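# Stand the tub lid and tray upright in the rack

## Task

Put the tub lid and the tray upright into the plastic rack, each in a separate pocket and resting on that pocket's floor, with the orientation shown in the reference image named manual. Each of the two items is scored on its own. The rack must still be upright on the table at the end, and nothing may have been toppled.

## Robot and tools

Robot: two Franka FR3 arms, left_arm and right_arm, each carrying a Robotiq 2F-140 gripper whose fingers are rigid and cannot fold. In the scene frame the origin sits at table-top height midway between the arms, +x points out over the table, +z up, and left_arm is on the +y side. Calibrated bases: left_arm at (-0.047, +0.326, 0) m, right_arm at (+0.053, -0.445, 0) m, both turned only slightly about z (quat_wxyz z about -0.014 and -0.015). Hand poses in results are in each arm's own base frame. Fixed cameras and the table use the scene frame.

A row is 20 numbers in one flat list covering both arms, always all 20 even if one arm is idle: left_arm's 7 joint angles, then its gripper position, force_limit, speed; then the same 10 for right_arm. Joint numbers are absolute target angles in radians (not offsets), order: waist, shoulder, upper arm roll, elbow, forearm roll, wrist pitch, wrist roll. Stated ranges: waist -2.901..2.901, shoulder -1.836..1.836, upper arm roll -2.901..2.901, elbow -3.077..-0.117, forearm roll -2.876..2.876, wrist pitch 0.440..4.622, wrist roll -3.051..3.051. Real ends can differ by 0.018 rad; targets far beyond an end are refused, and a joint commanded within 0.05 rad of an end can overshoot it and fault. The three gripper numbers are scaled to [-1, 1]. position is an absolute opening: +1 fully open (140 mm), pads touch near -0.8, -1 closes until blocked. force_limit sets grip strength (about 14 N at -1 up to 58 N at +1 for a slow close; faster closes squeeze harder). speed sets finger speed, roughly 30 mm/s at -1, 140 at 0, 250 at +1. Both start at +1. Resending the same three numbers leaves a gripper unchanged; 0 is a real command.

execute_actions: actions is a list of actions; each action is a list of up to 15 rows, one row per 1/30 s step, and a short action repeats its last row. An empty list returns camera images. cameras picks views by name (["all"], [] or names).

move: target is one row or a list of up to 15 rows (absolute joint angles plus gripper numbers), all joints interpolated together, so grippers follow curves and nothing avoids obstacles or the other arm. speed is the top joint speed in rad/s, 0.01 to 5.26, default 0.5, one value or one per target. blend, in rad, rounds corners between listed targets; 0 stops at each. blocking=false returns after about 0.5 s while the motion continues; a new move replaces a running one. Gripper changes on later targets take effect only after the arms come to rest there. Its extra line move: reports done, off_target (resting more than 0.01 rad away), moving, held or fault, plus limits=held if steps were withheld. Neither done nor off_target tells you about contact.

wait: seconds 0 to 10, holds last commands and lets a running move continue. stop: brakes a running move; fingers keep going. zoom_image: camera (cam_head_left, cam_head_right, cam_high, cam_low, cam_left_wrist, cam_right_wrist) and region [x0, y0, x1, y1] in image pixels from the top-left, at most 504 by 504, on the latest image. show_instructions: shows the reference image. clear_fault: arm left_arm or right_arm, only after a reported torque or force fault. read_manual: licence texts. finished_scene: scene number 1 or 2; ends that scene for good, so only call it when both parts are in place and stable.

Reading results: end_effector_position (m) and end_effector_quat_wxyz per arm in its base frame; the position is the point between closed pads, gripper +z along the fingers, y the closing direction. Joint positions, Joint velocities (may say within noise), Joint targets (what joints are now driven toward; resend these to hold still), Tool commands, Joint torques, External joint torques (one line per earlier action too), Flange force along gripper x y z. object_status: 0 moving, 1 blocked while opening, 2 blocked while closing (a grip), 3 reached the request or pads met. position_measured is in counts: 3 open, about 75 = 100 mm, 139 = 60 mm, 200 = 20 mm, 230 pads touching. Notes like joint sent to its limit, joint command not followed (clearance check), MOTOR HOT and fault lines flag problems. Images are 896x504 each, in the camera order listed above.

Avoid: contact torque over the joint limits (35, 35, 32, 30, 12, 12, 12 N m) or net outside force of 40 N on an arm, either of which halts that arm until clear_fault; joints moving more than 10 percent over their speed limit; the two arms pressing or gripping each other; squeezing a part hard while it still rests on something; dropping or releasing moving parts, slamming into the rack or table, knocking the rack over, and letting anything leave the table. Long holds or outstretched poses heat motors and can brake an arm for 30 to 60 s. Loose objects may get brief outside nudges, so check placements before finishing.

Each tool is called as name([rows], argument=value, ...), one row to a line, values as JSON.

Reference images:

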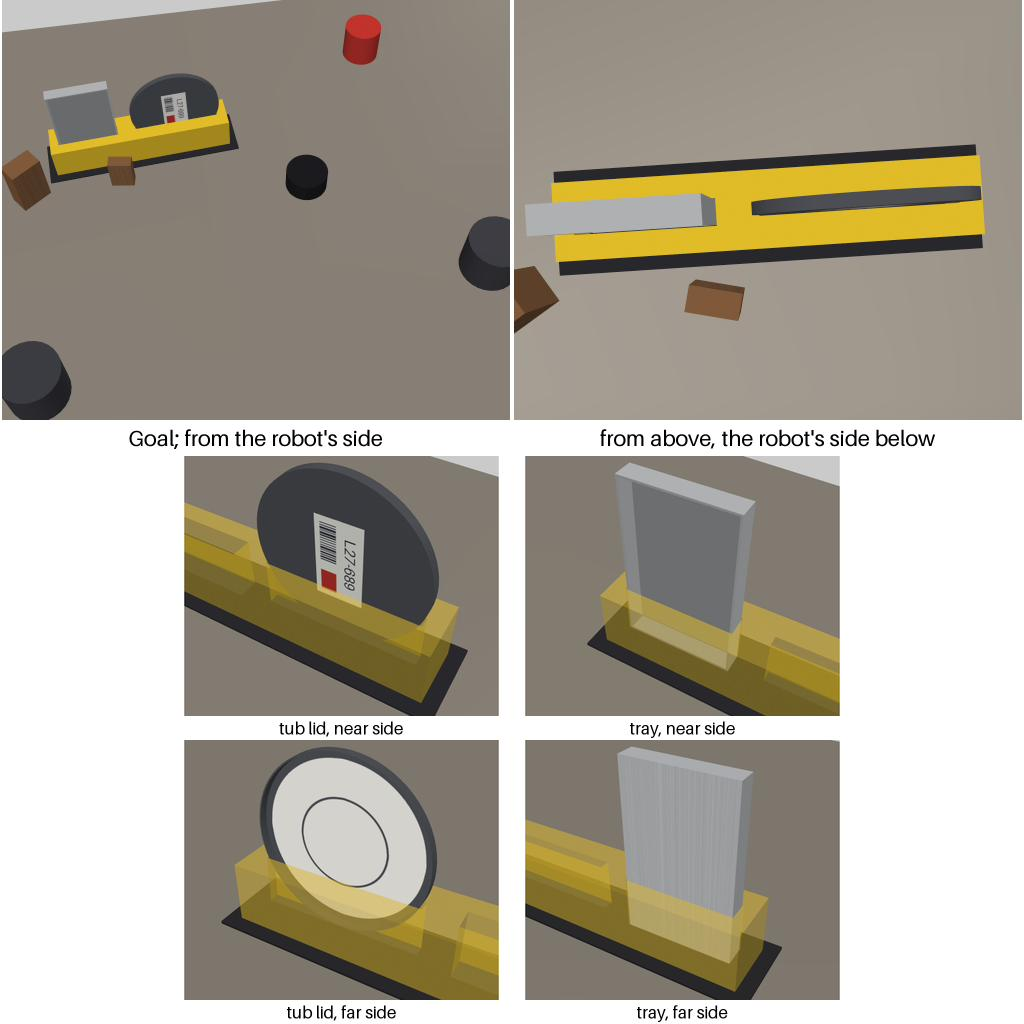

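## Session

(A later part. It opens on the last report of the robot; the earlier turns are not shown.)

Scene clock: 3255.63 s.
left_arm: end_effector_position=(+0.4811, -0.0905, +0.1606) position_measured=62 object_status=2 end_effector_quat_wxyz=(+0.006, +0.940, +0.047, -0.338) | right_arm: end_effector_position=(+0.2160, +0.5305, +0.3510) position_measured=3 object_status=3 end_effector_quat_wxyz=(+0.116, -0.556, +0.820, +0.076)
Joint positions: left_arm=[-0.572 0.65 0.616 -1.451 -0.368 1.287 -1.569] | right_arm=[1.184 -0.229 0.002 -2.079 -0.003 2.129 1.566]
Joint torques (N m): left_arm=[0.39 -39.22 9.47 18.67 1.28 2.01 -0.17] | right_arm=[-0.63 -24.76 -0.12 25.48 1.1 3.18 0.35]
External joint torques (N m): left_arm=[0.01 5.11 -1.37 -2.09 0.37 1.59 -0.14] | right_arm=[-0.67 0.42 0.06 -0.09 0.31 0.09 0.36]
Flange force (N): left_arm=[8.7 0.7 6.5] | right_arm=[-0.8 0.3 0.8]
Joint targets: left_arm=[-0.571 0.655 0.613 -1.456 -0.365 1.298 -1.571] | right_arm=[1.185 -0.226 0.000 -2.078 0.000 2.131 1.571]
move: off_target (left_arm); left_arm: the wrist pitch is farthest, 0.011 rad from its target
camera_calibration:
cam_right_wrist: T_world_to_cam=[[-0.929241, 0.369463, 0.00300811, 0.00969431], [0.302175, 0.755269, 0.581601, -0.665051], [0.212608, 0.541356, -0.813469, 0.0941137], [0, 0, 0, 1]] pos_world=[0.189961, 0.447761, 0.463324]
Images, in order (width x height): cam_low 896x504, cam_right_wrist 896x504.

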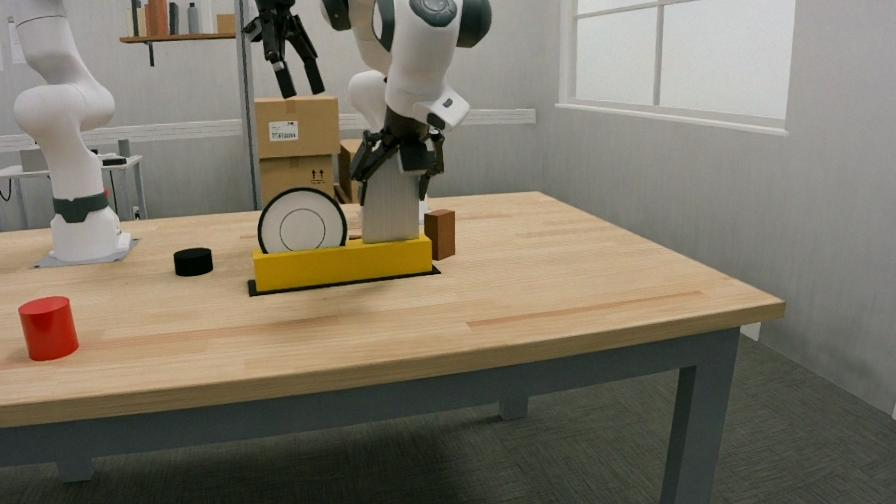

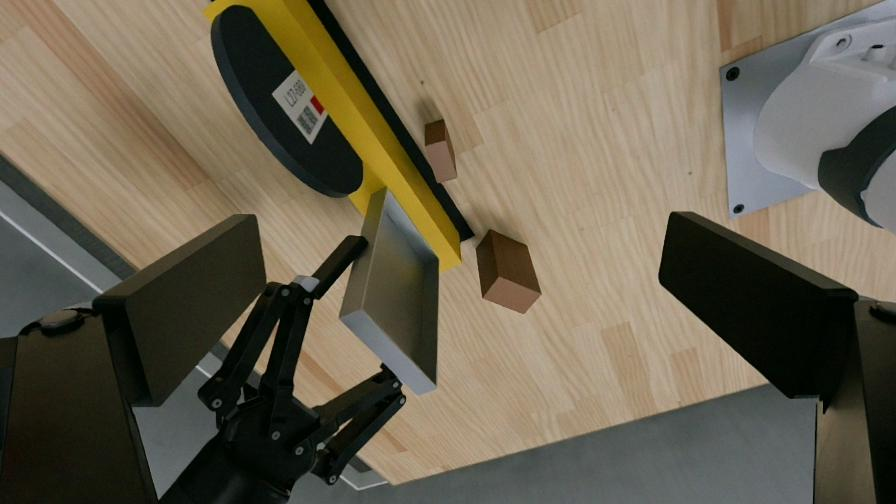

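move(target=[-0.5720,0.6446,0.6204,-1.4443,-0.3602,1.2767,-1.571,-0.98,-0.2,-1,1.185,-0.226,0,-2.078,0,2.131,1.571,1,0,-1], speed=0.03, cameras=["cam_right_wrist","cam_low"])

zoom_image(camera="cam_right_wrist", region=[350, 170, 450, 270])

zoom_image(camera="cam_low", region=[352, 208, 436, 256])

Scene clock: 3272.97 s.
left_arm: end_effector_position=(+0.4815, -0.0885, +0.1637) position_measured=62 object_status=2 end_effector_quat_wxyz=(+0.005, +0.940, +0.047, -0.338) | right_arm: end_effector_position=(+0.2160, +0.5305, +0.3510) position_measured=3 object_status=3 end_effector_quat_wxyz=(+0.116, -0.556, +0.820, +0.076)
Joint positions: left_arm=[-0.572 0.648 0.619 -1.446 -0.363 1.281 -1.568] | right_arm=[1.184 -0.229 0.002 -2.079 -0.003 2.129 1.566]
Joint velocities: left_arm=[0 0 0 -0.002 0.001 -0.005 0] | right_arm=[within noise]
Joint torques (N m): left_arm=[0.47 -44.05 11.76 21.84 1.37 0.08 -0.09] | right_arm=[-0.52 -24.86 -0.12 25.45 1.1 3.19 0.28]
External joint torques (N m): left_arm=[0.24 0.33 1 0.95 0.46 -0.34 -0.07] | right_arm=[-0.5 0.27 0.12 -0.09 0.31 0.1 0.29]
Flange force (N): left_arm=[4.0 0.3 -5.9] | right_arm=[-0.4 0.3 0.7]
Joint targets: left_arm=[-0.572 0.645 0.620 -1.444 -0.360 1.277 -1.571] | right_arm=[1.185 -0.226 0.000 -2.078 0.000 2.131 1.571]
move: done
camera_calibration:
cam_right_wrist: T_world_to_cam=[[-0.929241, 0.369463, 0.00300811, 0.00969431], [0.302175, 0.755269, 0.581601, -0.665051], [0.212608, 0.541356, -0.813469, 0.0941137], [0, 0, 0, 1]] pos_world=[0.189961, 0.447761, 0.463324]
Images, in order (width x height): cam_low 896x504, cam_right_wrist 896x504.

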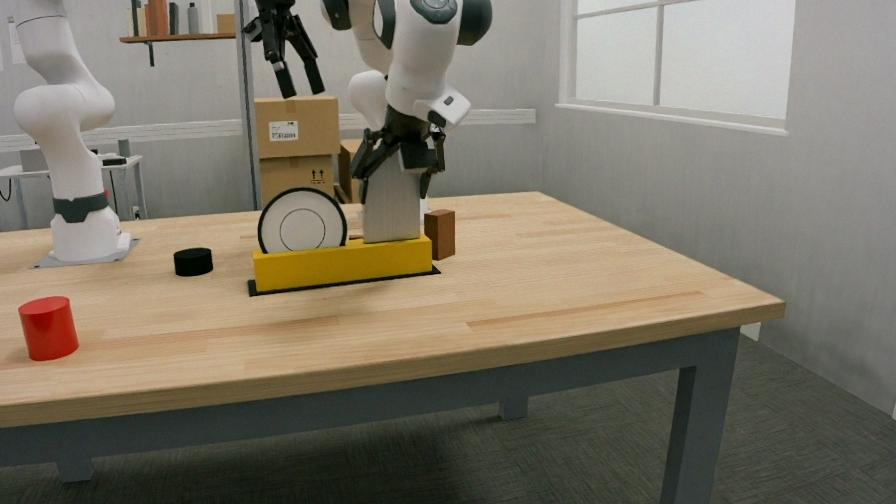

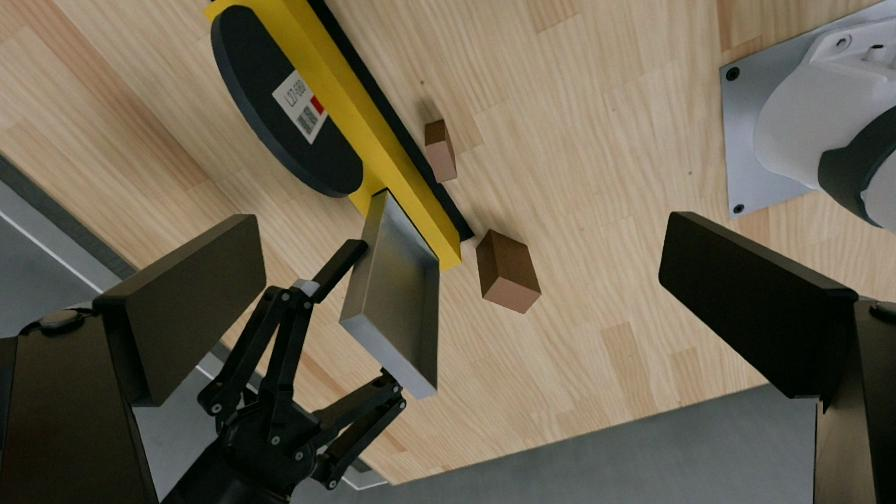

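Scaled by 5.040 from the camera's 896x504 image, which has a finer 1280x720 frame.

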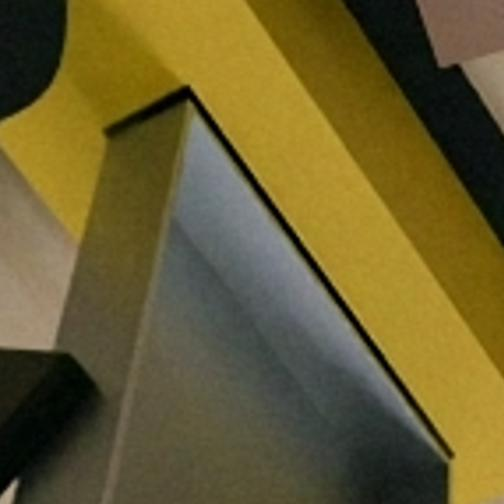

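Scaled by 6.000 from the camera's 896x504 image, which has a finer 1280x720 frame.

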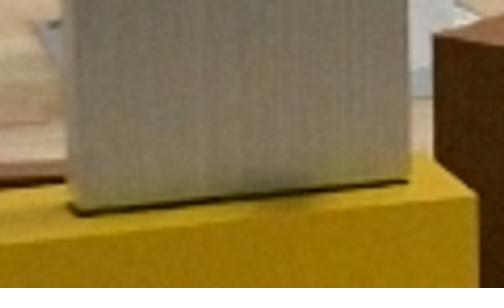

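move(target=[-0.5672,0.6510,0.6090,-1.4581,-0.3605,1.2982,-1.571,-0.98,-0.2,-1,1.185,-0.226,0,-2.078,0,2.131,1.571,1,0,-1], speed=0.02, cameras=["cam_right_wrist","cam_low"])

zoom_image(camera="cam_right_wrist", region=[350, 170, 450, 270])

zoom_image(camera="cam_low", region=[352, 208, 436, 256])

Scene clock: 3294.80 s.
left_arm: end_effector_position=(+0.4808, -0.0894, +0.1606) position_measured=62 object_status=2 end_effector_quat_wxyz=(+0.005, +0.940, +0.047, -0.338) | right_arm: end_effector_position=(+0.2160, +0.5305, +0.3510) position_measured=3 object_status=3 end_effector_quat_wxyz=(+0.116, -0.556, +0.820, +0.076)
Joint positions: left_arm=[-0.568 0.647 0.612 -1.453 -0.363 1.289 -1.57] | right_arm=[1.184 -0.229 0.002 -2.079 -0.003 2.129 1.566]
Joint torques (N m): left_arm=[0.84 -39.97 9.45 18.44 1.12 1.72 -0.01] | right_arm=[-0.52 -24.77 -0.12 25.5 1.08 3.19 0.33]
External joint torques (N m): left_arm=[0.61 4.3 -1.17 -2.36 0.22 1.31 0.01] | right_arm=[-0.53 0.24 0.1 0.07 0.29 0.12 0.34]
Flange force (N): left_arm=[6.3 -0.6 7.3] | right_arm=[-0.8 0.4 0.5]
Joint targets: left_arm=[-0.567 0.651 0.609 -1.458 -0.361 1.298 -1.571] | right_arm=[1.185 -0.226 0.000 -2.078 0.000 2.131 1.571]
move: done
camera_calibration:
cam_right_wrist: T_world_to_cam=[[-0.929241, 0.369463, 0.00300811, 0.00969431], [0.302175, 0.755269, 0.581601, -0.665051], [0.212608, 0.541356, -0.813469, 0.0941137], [0, 0, 0, 1]] pos_world=[0.189961, 0.447761, 0.463324]
Images, in order (width x height): cam_low 896x504, cam_right_wrist 896x504.

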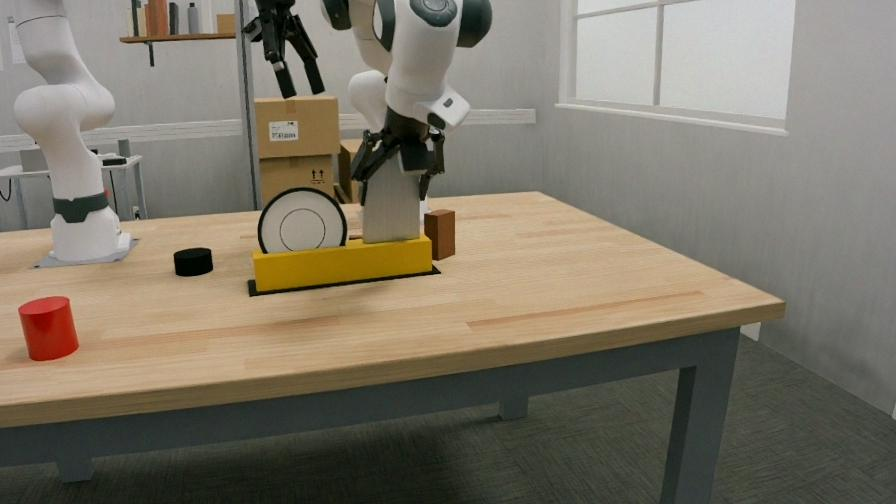

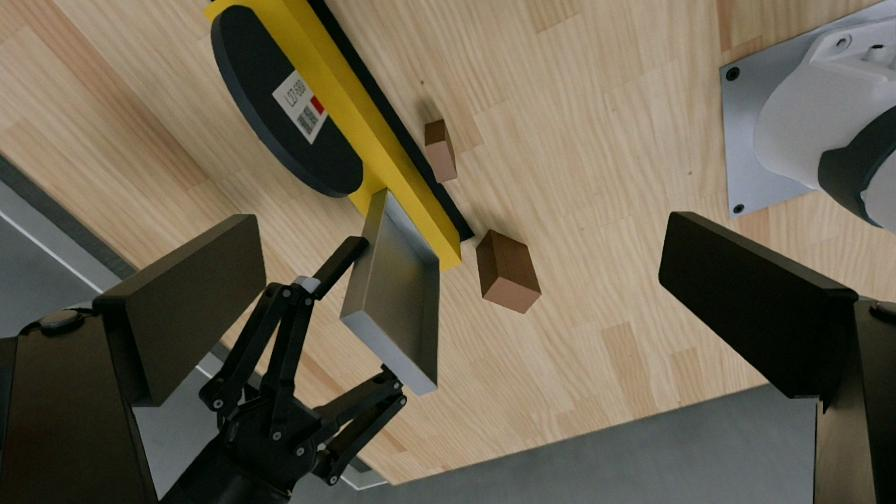

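Scaled by 5.040 from the camera's 896x504 image, which has a finer 1280x720 frame.

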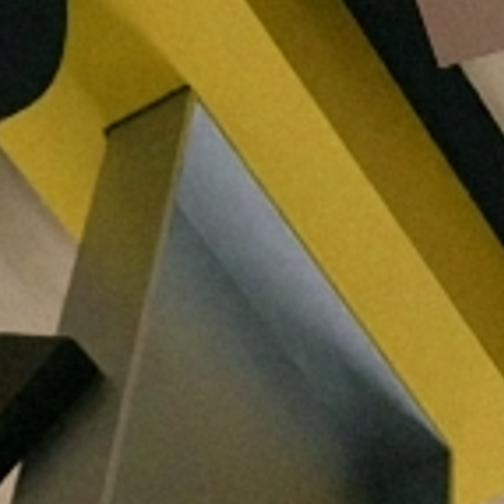

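Scaled by 6.000 from the camera's 896x504 image, which has a finer 1280x720 frame.

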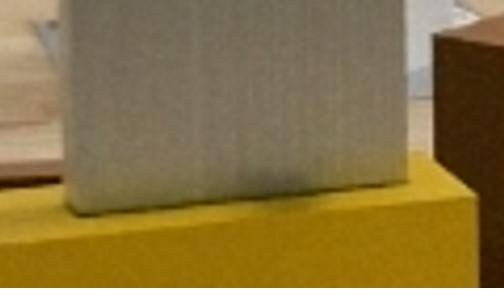

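zoom_image(camera="cam_right_wrist", region=[365, 180, 405, 220])

zoom_image(camera="cam_right_wrist", region=[410, 230, 450, 270])

Scaled by 12.600 from the camera's 896x504 image, which has a finer 1280x720 frame.

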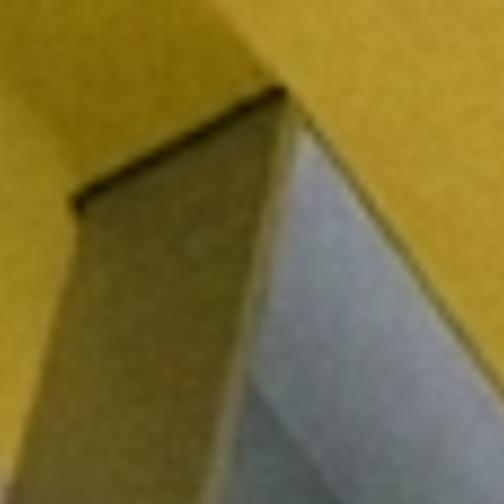

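Scaled by 12.600 from the camera's 896x504 image, which has a finer 1280x720 frame.

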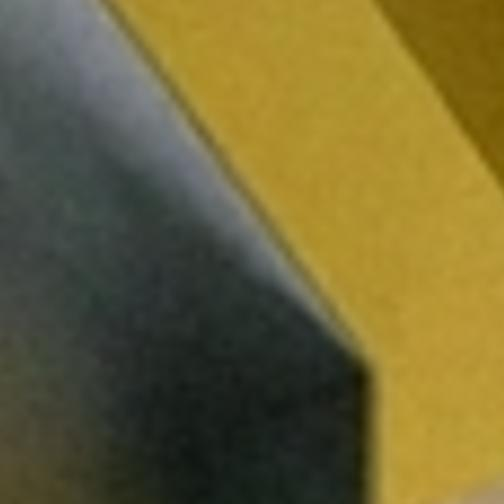

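move(target=[-0.5646,0.6551,0.6082,-1.4510,-0.3617,1.2953,-1.571,-0.98,-0.2,-1,1.185,-0.226,0,-2.078,0,2.131,1.571,1,0,-1], speed=0.02, cameras=["cam_right_wrist","cam_low"])

zoom_image(camera="cam_right_wrist", region=[365, 180, 405, 220])

zoom_image(camera="cam_right_wrist", region=[410, 230, 450, 270])

zoom_image(camera="cam_low", region=[352, 208, 436, 256])

Scene clock: 3317.60 s.
left_arm: end_effector_position=(+0.4815, -0.0893, +0.1605) position_measured=62 object_status=2 end_effector_quat_wxyz=(+0.005, +0.940, +0.047, -0.337) | right_arm: end_effector_position=(+0.2160, +0.5305, +0.3510) position_measured=3 object_status=3 end_effector_quat_wxyz=(+0.116, -0.556, +0.820, +0.076)
Joint positions: left_arm=[-0.566 0.648 0.61 -1.451 -0.363 1.289 -1.571] | right_arm=[1.184 -0.229 0.002 -2.079 -0.003 2.129 1.566]
Joint torques (N m): left_arm=[0.99 -40.06 10.23 19.88 0.8 1.39 -0.03] | right_arm=[-0.55 -24.78 -0.18 25.55 1.1 3.17 0.31]
External joint torques (N m): left_arm=[0.71 4.39 -0.44 -0.98 -0.1 0.96 -0.01] | right_arm=[-0.56 0.43 0.04 -0.01 0.31 0.08 0.32]
Flange force (N): left_arm=[11.8 0.9 -0.2] | right_arm=[-1.1 0.2 0.7]
Joint targets: left_arm=[-0.565 0.655 0.608 -1.451 -0.362 1.295 -1.571] | right_arm=[1.185 -0.226 0.000 -2.078 0.000 2.131 1.571]
move: done
camera_calibration:
cam_right_wrist: T_world_to_cam=[[-0.929241, 0.369463, 0.00300811, 0.00969431], [0.302175, 0.755269, 0.581601, -0.665051], [0.212608, 0.541356, -0.813469, 0.0941137], [0, 0, 0, 1]] pos_world=[0.189961, 0.447761, 0.463324]
Images, in order (width x height): cam_low 896x504, cam_right_wrist 896x504.

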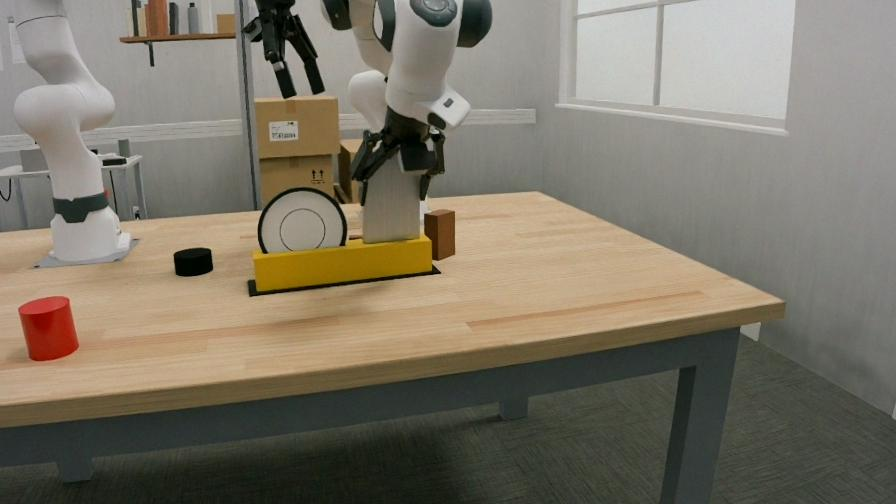

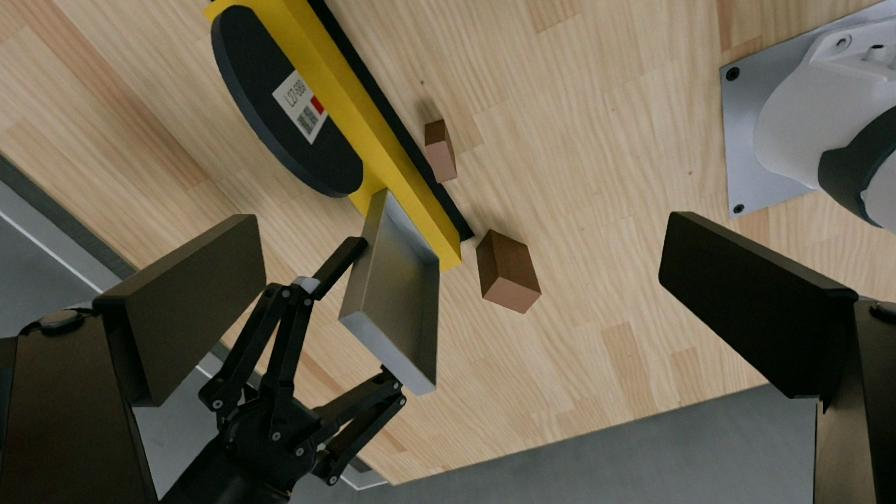

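Scaled by 12.600 from the camera's 896x504 image, which has a finer 1280x720 frame.

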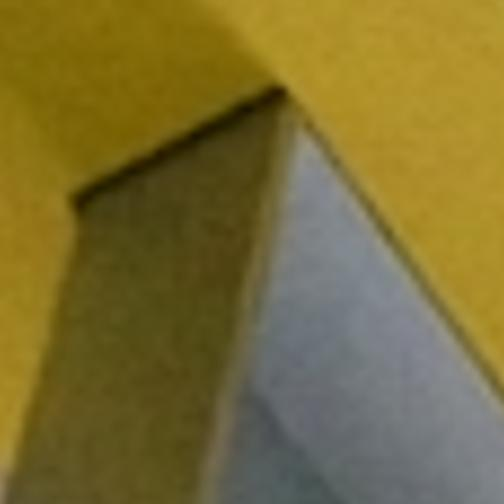

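Scaled by 12.600 from the camera's 896x504 image, which has a finer 1280x720 frame.

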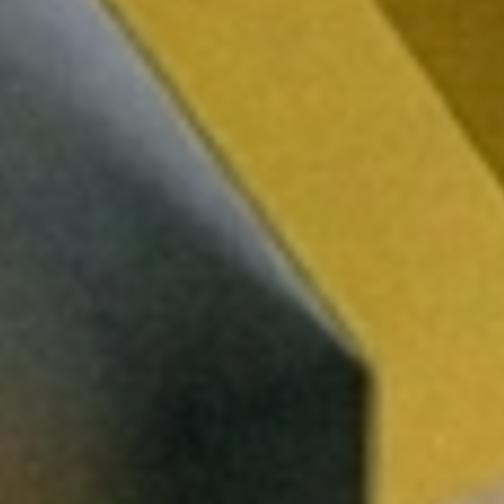

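Scaled by 6.000 from the camera's 896x504 image, which has a finer 1280x720 frame.

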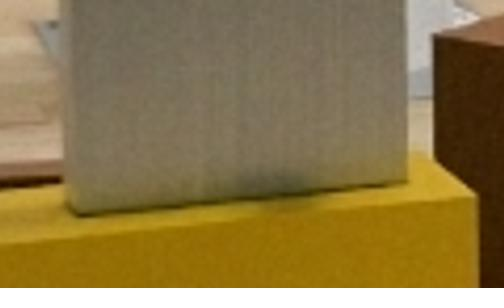

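move(target=[-0.5555,0.6515,0.5925,-1.4497,-0.3507,1.2972,-1.571,-0.98,-0.2,-1,1.185,-0.226,0,-2.078,0,2.131,1.571,1,0,-1], speed=0.02, cameras=["cam_right_wrist","cam_low"])

zoom_image(camera="cam_right_wrist", region=[365, 180, 405, 220])

zoom_image(camera="cam_right_wrist", region=[410, 230, 450, 270])

Scene clock: 3334.50 s.
left_arm: end_effector_position=(+0.4816, -0.0895, +0.1603) position_measured=62 object_status=2 end_effector_quat_wxyz=(+0.004, +0.940, +0.044, -0.338) | right_arm: end_effector_position=(+0.2160, +0.5305, +0.3510) position_measured=3 object_status=3 end_effector_quat_wxyz=(+0.116, -0.556, +0.820, +0.076)
Joint positions: left_arm=[-0.557 0.647 0.595 -1.447 -0.354 1.289 -1.571] | right_arm=[1.184 -0.229 0.002 -2.079 -0.003 2.129 1.566]
Joint torques (N m): left_arm=[0.86 -39.78 9.15 18.92 1.31 1.58 0] | right_arm=[-0.55 -24.74 -0.1 25.53 1.1 3.2 0.33]
External joint torques (N m): left_arm=[0.61 4.99 -1.28 -2.05 0.42 1.17 0.02] | right_arm=[-0.55 0.33 0.11 0.07 0.31 0.13 0.34]
Flange force (N): left_arm=[9.6 0.1 4.5] | right_arm=[-1.1 0.4 0.5]
Joint targets: left_arm=[-0.555 0.651 0.593 -1.450 -0.351 1.297 -1.571] | right_arm=[1.185 -0.226 0.000 -2.078 0.000 2.131 1.571]
move: done
camera_calibration:
cam_right_wrist: T_world_to_cam=[[-0.929241, 0.369463, 0.00300811, 0.00969431], [0.302175, 0.755269, 0.581601, -0.665051], [0.212608, 0.541356, -0.813469, 0.0941137], [0, 0, 0, 1]] pos_world=[0.189961, 0.447761, 0.463324]
Images, in order (width x height): cam_low 896x504, cam_right_wrist 896x504.

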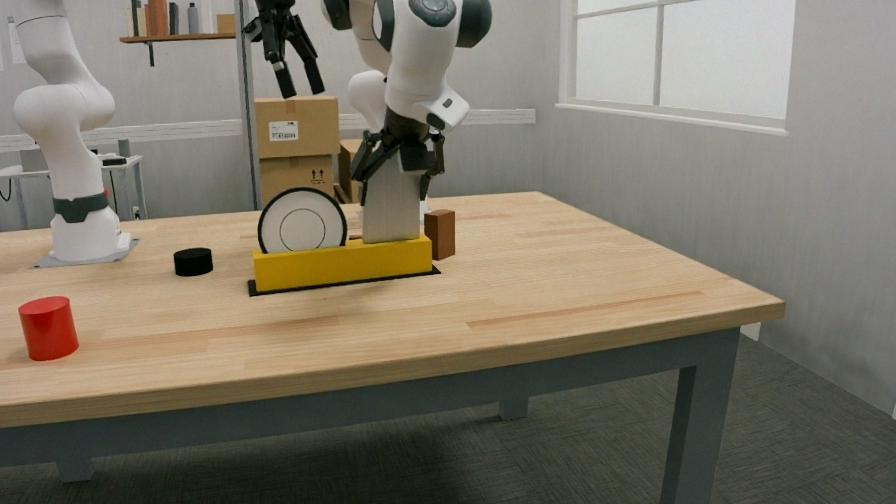

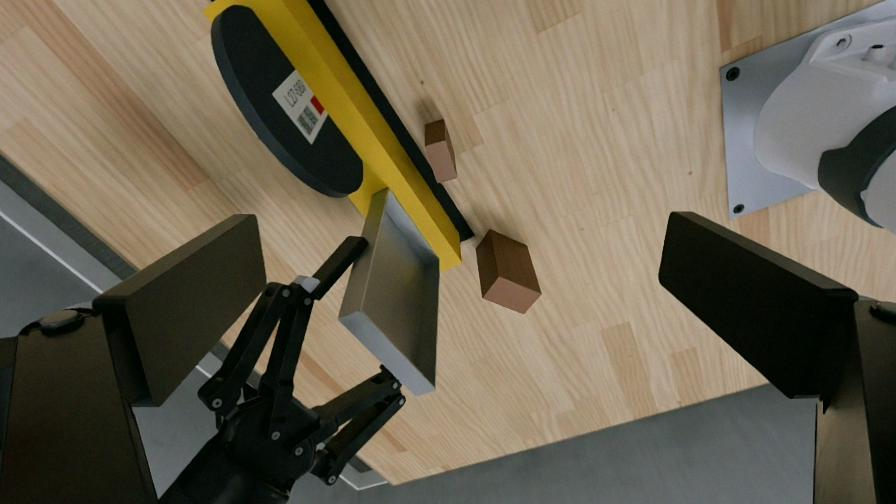

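Scaled by 12.600 from the camera's 896x504 image, which has a finer 1280x720 frame.

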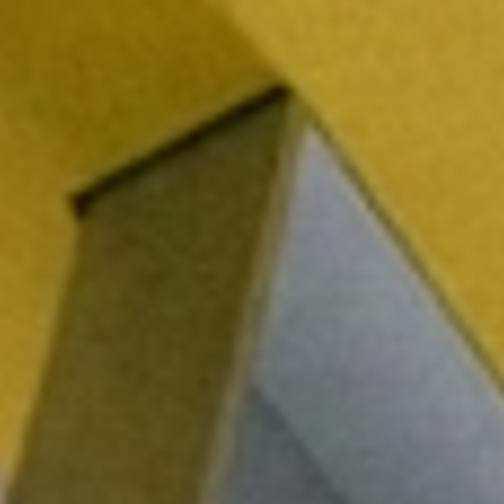

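Scaled by 12.600 from the camera's 896x504 image, which has a finer 1280x720 frame.

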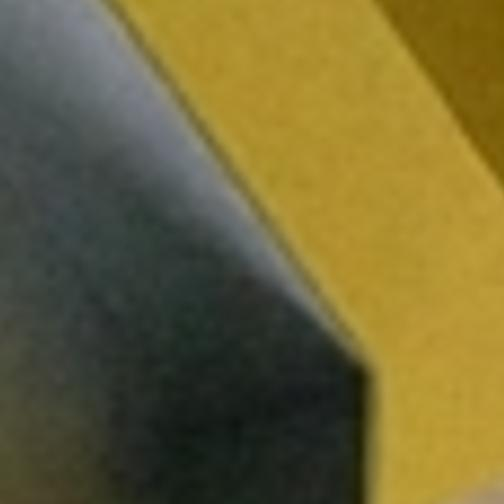

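zoom_image(camera="cam_low", region=[356, 226, 396, 250])

zoom_image(camera="cam_low", region=[390, 222, 430, 246])

Scaled by 12.600 from the camera's 896x504 image, which has a finer 1280x720 frame.

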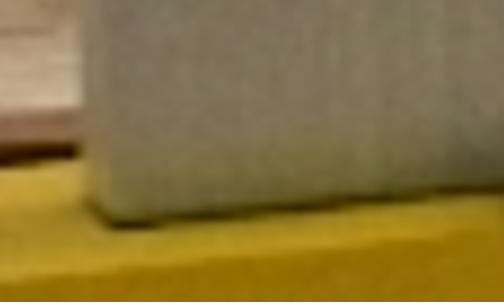

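Scaled by 12.600 from the camera's 896x504 image, which has a finer 1280x720 frame.

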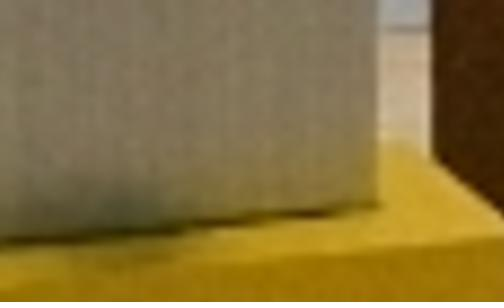

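move(target=[-0.5589,0.6527,0.5958,-1.4491,-0.3532,1.2965,-1.571,-0.98,-0.2,-1,1.185,-0.226,0,-2.078,0,2.131,1.571,1,0,-1], speed=0.02, cameras=["cam_right_wrist","cam_low"])

zoom_image(camera="cam_right_wrist", region=[365, 180, 405, 220])

zoom_image(camera="cam_right_wrist", region=[410, 230, 450, 270])

zoom_image(camera="cam_low", region=[352, 208, 436, 256])

Scene clock: 3357.40 s.
left_arm: end_effector_position=(+0.4817, -0.0895, +0.1604) position_measured=62 object_status=2 end_effector_quat_wxyz=(+0.004, +0.940, +0.044, -0.338) | right_arm: end_effector_position=(+0.2160, +0.5305, +0.3510) position_measured=3 object_status=3 end_effector_quat_wxyz=(+0.116, -0.556, +0.820, +0.076)
Joint positions: left_arm=[-0.558 0.647 0.596 -1.447 -0.354 1.289 -1.571] | right_arm=[1.184 -0.229 0.002 -2.079 -0.003 2.129 1.566]
Joint torques (N m): left_arm=[0.1 -40.87 10.72 20.1 0.65 1.46 -0.01] | right_arm=[-0.5 -24.78 -0.08 25.51 1.1 3.18 0.31]
External joint torques (N m): left_arm=[0.06 3.86 0.42 -0.92 -0.22 1.04 0.01] | right_arm=[-0.53 0.29 0.11 0.02 0.31 0.1 0.32]
Flange force (N): left_arm=[8.7 0.6 1.6] | right_arm=[-0.8 0.3 0.5]
Joint targets: left_arm=[-0.559 0.653 0.596 -1.449 -0.353 1.297 -1.571] | right_arm=[1.185 -0.226 0.000 -2.078 0.000 2.131 1.571]
move: done
camera_calibration:
cam_right_wrist: T_world_to_cam=[[-0.929241, 0.369463, 0.00300811, 0.00969431], [0.302175, 0.755269, 0.581601, -0.665051], [0.212608, 0.541356, -0.813469, 0.0941137], [0, 0, 0, 1]] pos_world=[0.189961, 0.447761, 0.463324]
Images, in order (width x height): cam_low 896x504, cam_right_wrist 896x504.

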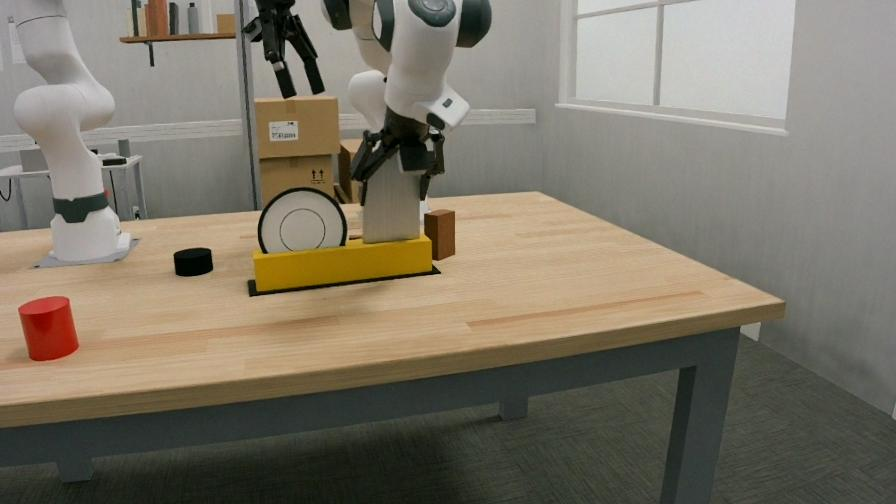

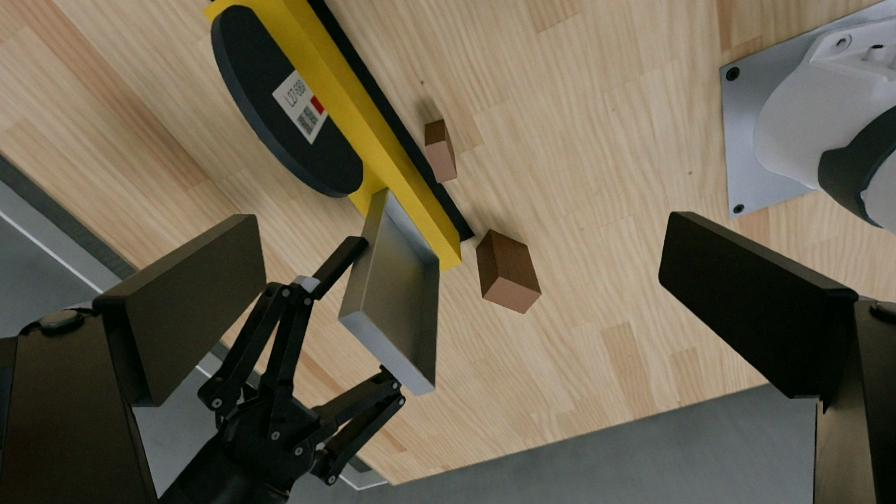

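Scaled by 12.600 from the camera's 896x504 image, which has a finer 1280x720 frame.

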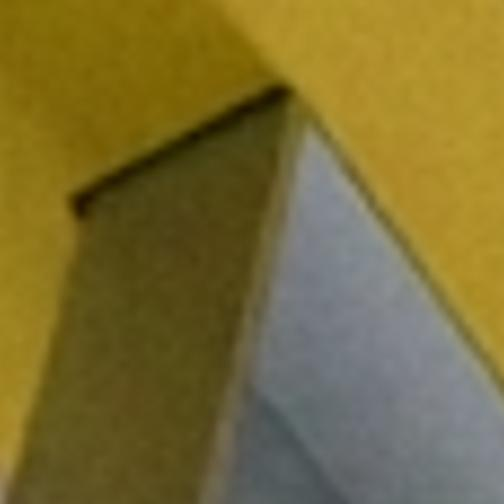

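Scaled by 12.600 from the camera's 896x504 image, which has a finer 1280x720 frame.

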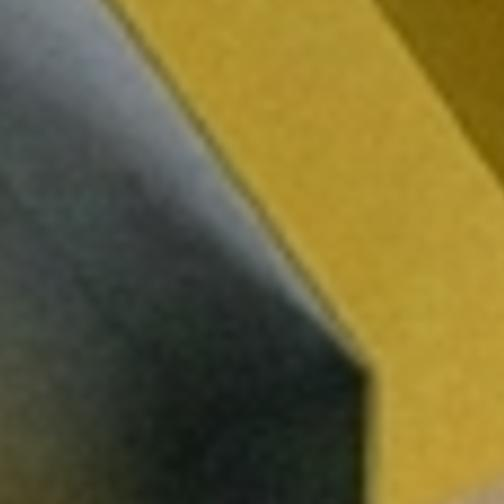

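Scaled by 6.000 from the camera's 896x504 image, which has a finer 1280x720 frame.

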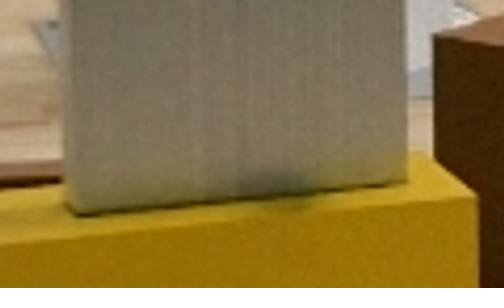

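move(target=[-0.5678,0.6442,0.6118,-1.4349,-0.3539,1.2714,-1.571,-0.98,-0.2,-1,1.185,-0.226,0,-2.078,0,2.131,1.571,1,0,-1], speed=0.04, cameras=["cam_right_wrist","cam_low"])

zoom_image(camera="cam_right_wrist", region=[350, 170, 450, 270])

zoom_image(camera="cam_low", region=[352, 208, 436, 256])

Scene clock: 3382.23 s.
left_arm: end_effector_position=(+0.4823, -0.0883, +0.1659) position_measured=62 object_status=2 end_effector_quat_wxyz=(+0.001, +0.940, +0.045, -0.338) | right_arm: end_effector_position=(+0.2160, +0.5305, +0.3510) position_measured=3 object_status=3 end_effector_quat_wxyz=(+0.116, -0.556, +0.820, +0.076)
Joint positions: left_arm=[-0.567 0.648 0.611 -1.437 -0.354 1.276 -1.571] | right_arm=[1.184 -0.229 0.002 -2.079 -0.003 2.129 1.566]
Joint velocities: left_arm=[0 0 0 -0.001 0.001 -0.005 0] | right_arm=[within noise]
Joint torques (N m): left_arm=[0.05 -44.22 11.65 21.95 0.9 -0.04 0.01] | right_arm=[-0.63 -24.77 -0.2 25.51 1.1 3.19 0.33]
External joint torques (N m): left_arm=[-0.08 0.57 1.05 0.89 -0.01 -0.46 0.03] | right_arm=[-0.61 0.32 0.04 0.01 0.31 0.11 0.34]
Flange force (N): left_arm=[4.6 0.8 -6.0] | right_arm=[-0.9 0.2 0.6]
Joint targets: left_arm=[-0.568 0.644 0.612 -1.435 -0.354 1.271 -1.571] | right_arm=[1.185 -0.226 0.000 -2.078 0.000 2.131 1.571]
move: done
camera_calibration:
cam_right_wrist: T_world_to_cam=[[-0.929241, 0.369463, 0.00300811, 0.00969431], [0.302175, 0.755269, 0.581601, -0.665051], [0.212608, 0.541356, -0.813469, 0.0941137], [0, 0, 0, 1]] pos_world=[0.189961, 0.447761, 0.463324]
Images, in order (width x height): cam_low 896x504, cam_right_wrist 896x504.

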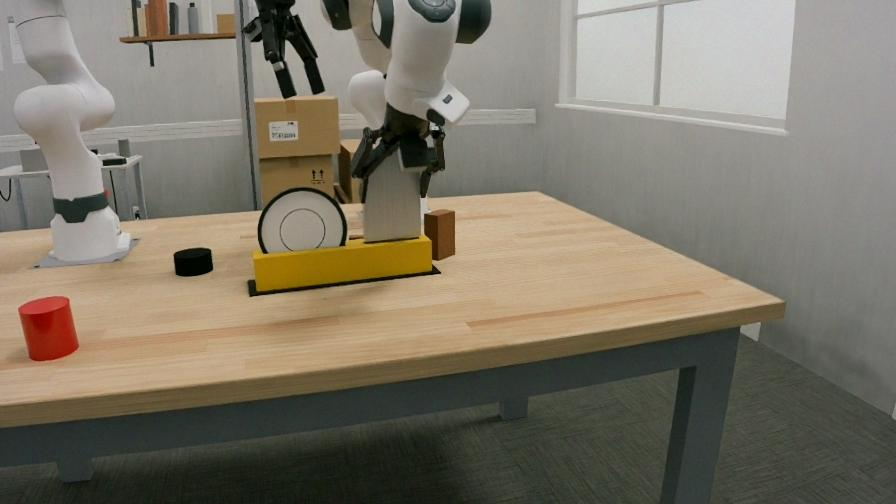

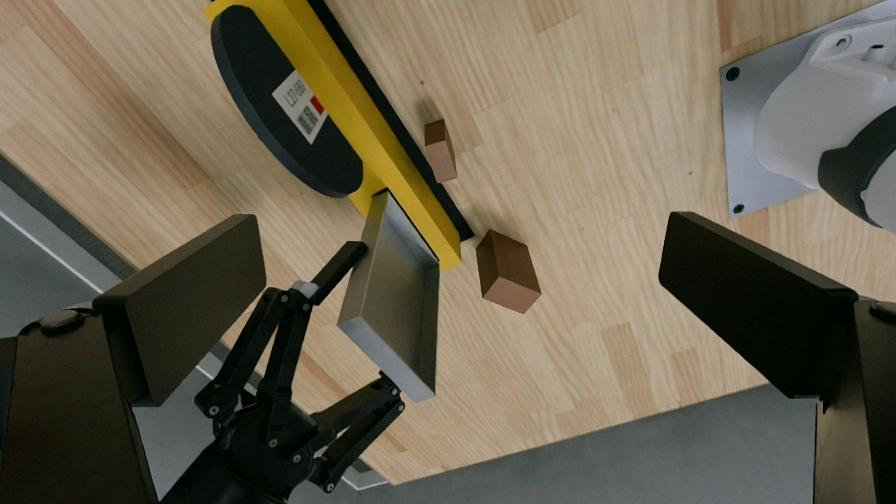

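Scaled by 5.040 from the camera's 896x504 image, which has a finer 1280x720 frame.

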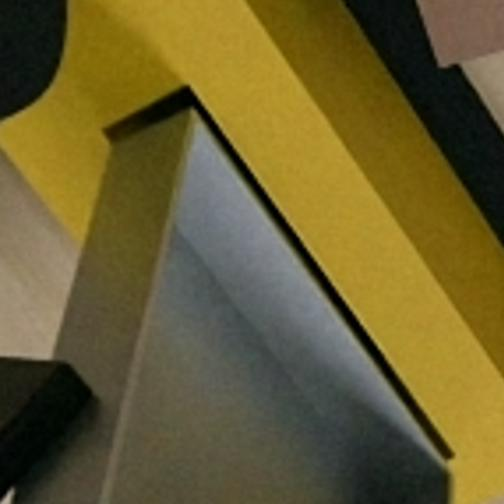

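Scaled by 6.000 from the camera's 896x504 image, which has a finer 1280x720 frame.

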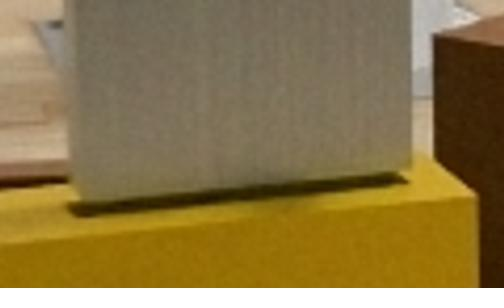

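move([
  [-0.5726,0.6467,0.6166,-1.4329,-0.3579,1.2698,-1.571,-0.98,-0.2,-1,1.185,-0.226,0,-2.078,0,2.131,1.571,1,0,-1],
  [-0.5652,0.6538,0.6033,-1.4447,-0.3573,1.2907,-1.571,-0.98,-0.2,-1,1.185,-0.226,0,-2.078,0,2.131,1.571,1,0,-1],
], speed=0.02, cameras=["cam_right_wrist","cam_low"])

zoom_image(camera="cam_right_wrist", region=[350, 170, 450, 270])

zoom_image(camera="cam_low", region=[352, 208, 436, 256])

Scene clock: 3407.83 s.
left_arm: end_effector_position=(+0.4820, -0.0900, +0.1605) position_measured=62 object_status=2 end_effector_quat_wxyz=(+0.001, +0.940, +0.043, -0.338) | right_arm: end_effector_position=(+0.2160, +0.5305, +0.3510) position_measured=3 object_status=3 end_effector_quat_wxyz=(+0.116, -0.556, +0.820, +0.076)
Joint positions: left_arm=[-0.566 0.652 0.605 -1.443 -0.355 1.287 -1.571] | right_arm=[1.184 -0.229 0.002 -2.079 -0.003 2.129 1.566]
Joint torques (N m): left_arm=[0.71 -41.84 10.32 20.32 0.64 0.98 -0.01] | right_arm=[-0.55 -24.83 -0.13 25.43 1.09 3.19 0.37]
External joint torques (N m): left_arm=[0.53 2.88 -0.26 -0.61 -0.27 0.56 0.01] | right_arm=[-0.61 0.4 0.02 -0.17 0.29 0.1 0.38]
Flange force (N): left_arm=[8.2 0.8 -0.7] | right_arm=[-0.5 0.3 0.9]
Joint targets: left_arm=[-0.565 0.654 0.603 -1.445 -0.357 1.291 -1.571] | right_arm=[1.185 -0.226 0.000 -2.078 0.000 2.131 1.571]
move: done
camera_calibration:
cam_right_wrist: T_world_to_cam=[[-0.929241, 0.369463, 0.00300811, 0.00969431], [0.302175, 0.755269, 0.581601, -0.665051], [0.212608, 0.541356, -0.813469, 0.0941137], [0, 0, 0, 1]] pos_world=[0.189961, 0.447761, 0.463324]
Images, in order (width x height): cam_low 896x504, cam_right_wrist 896x504.

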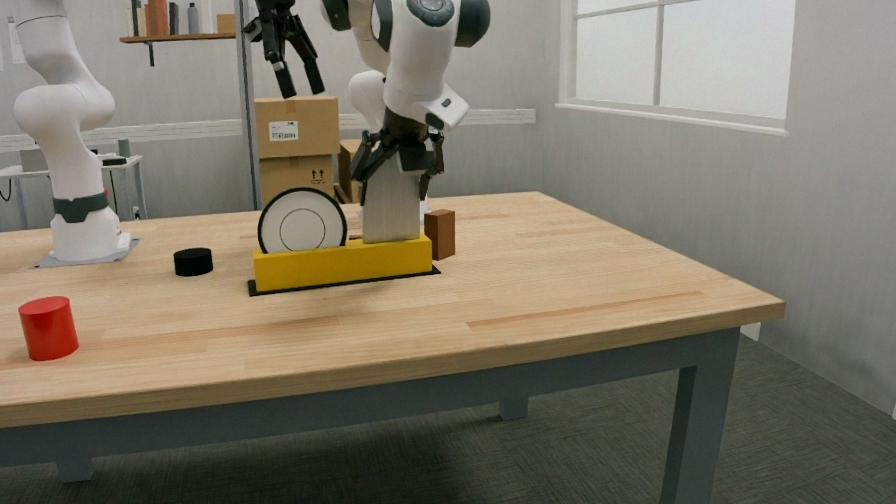

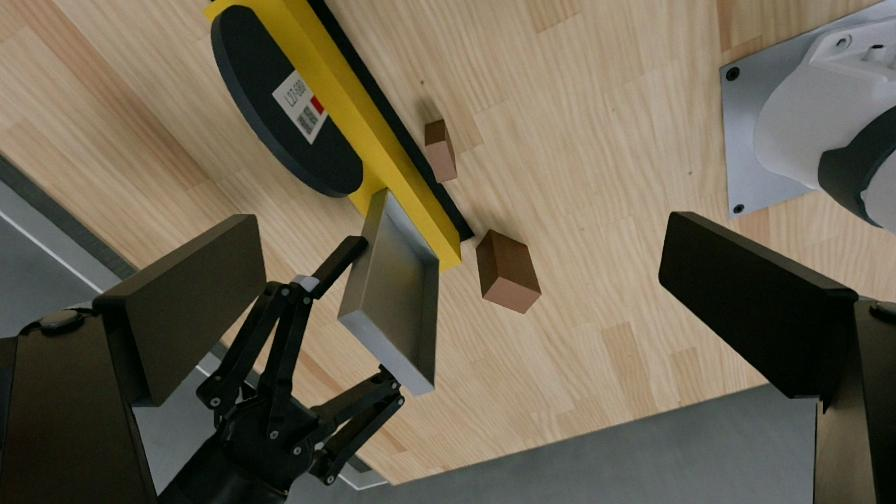

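Scaled by 5.040 from the camera's 896x504 image, which has a finer 1280x720 frame.

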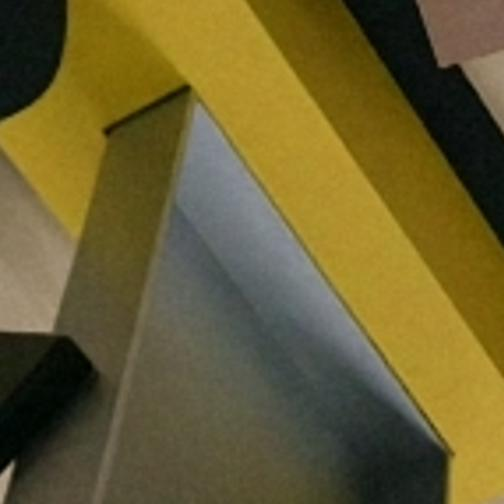

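Scaled by 6.000 from the camera's 896x504 image, which has a finer 1280x720 frame.

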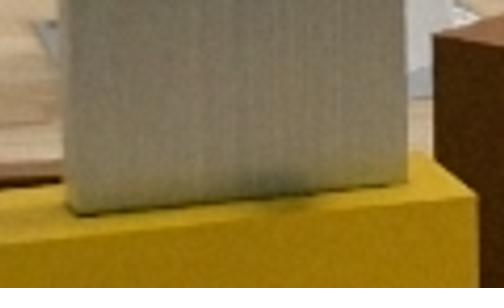

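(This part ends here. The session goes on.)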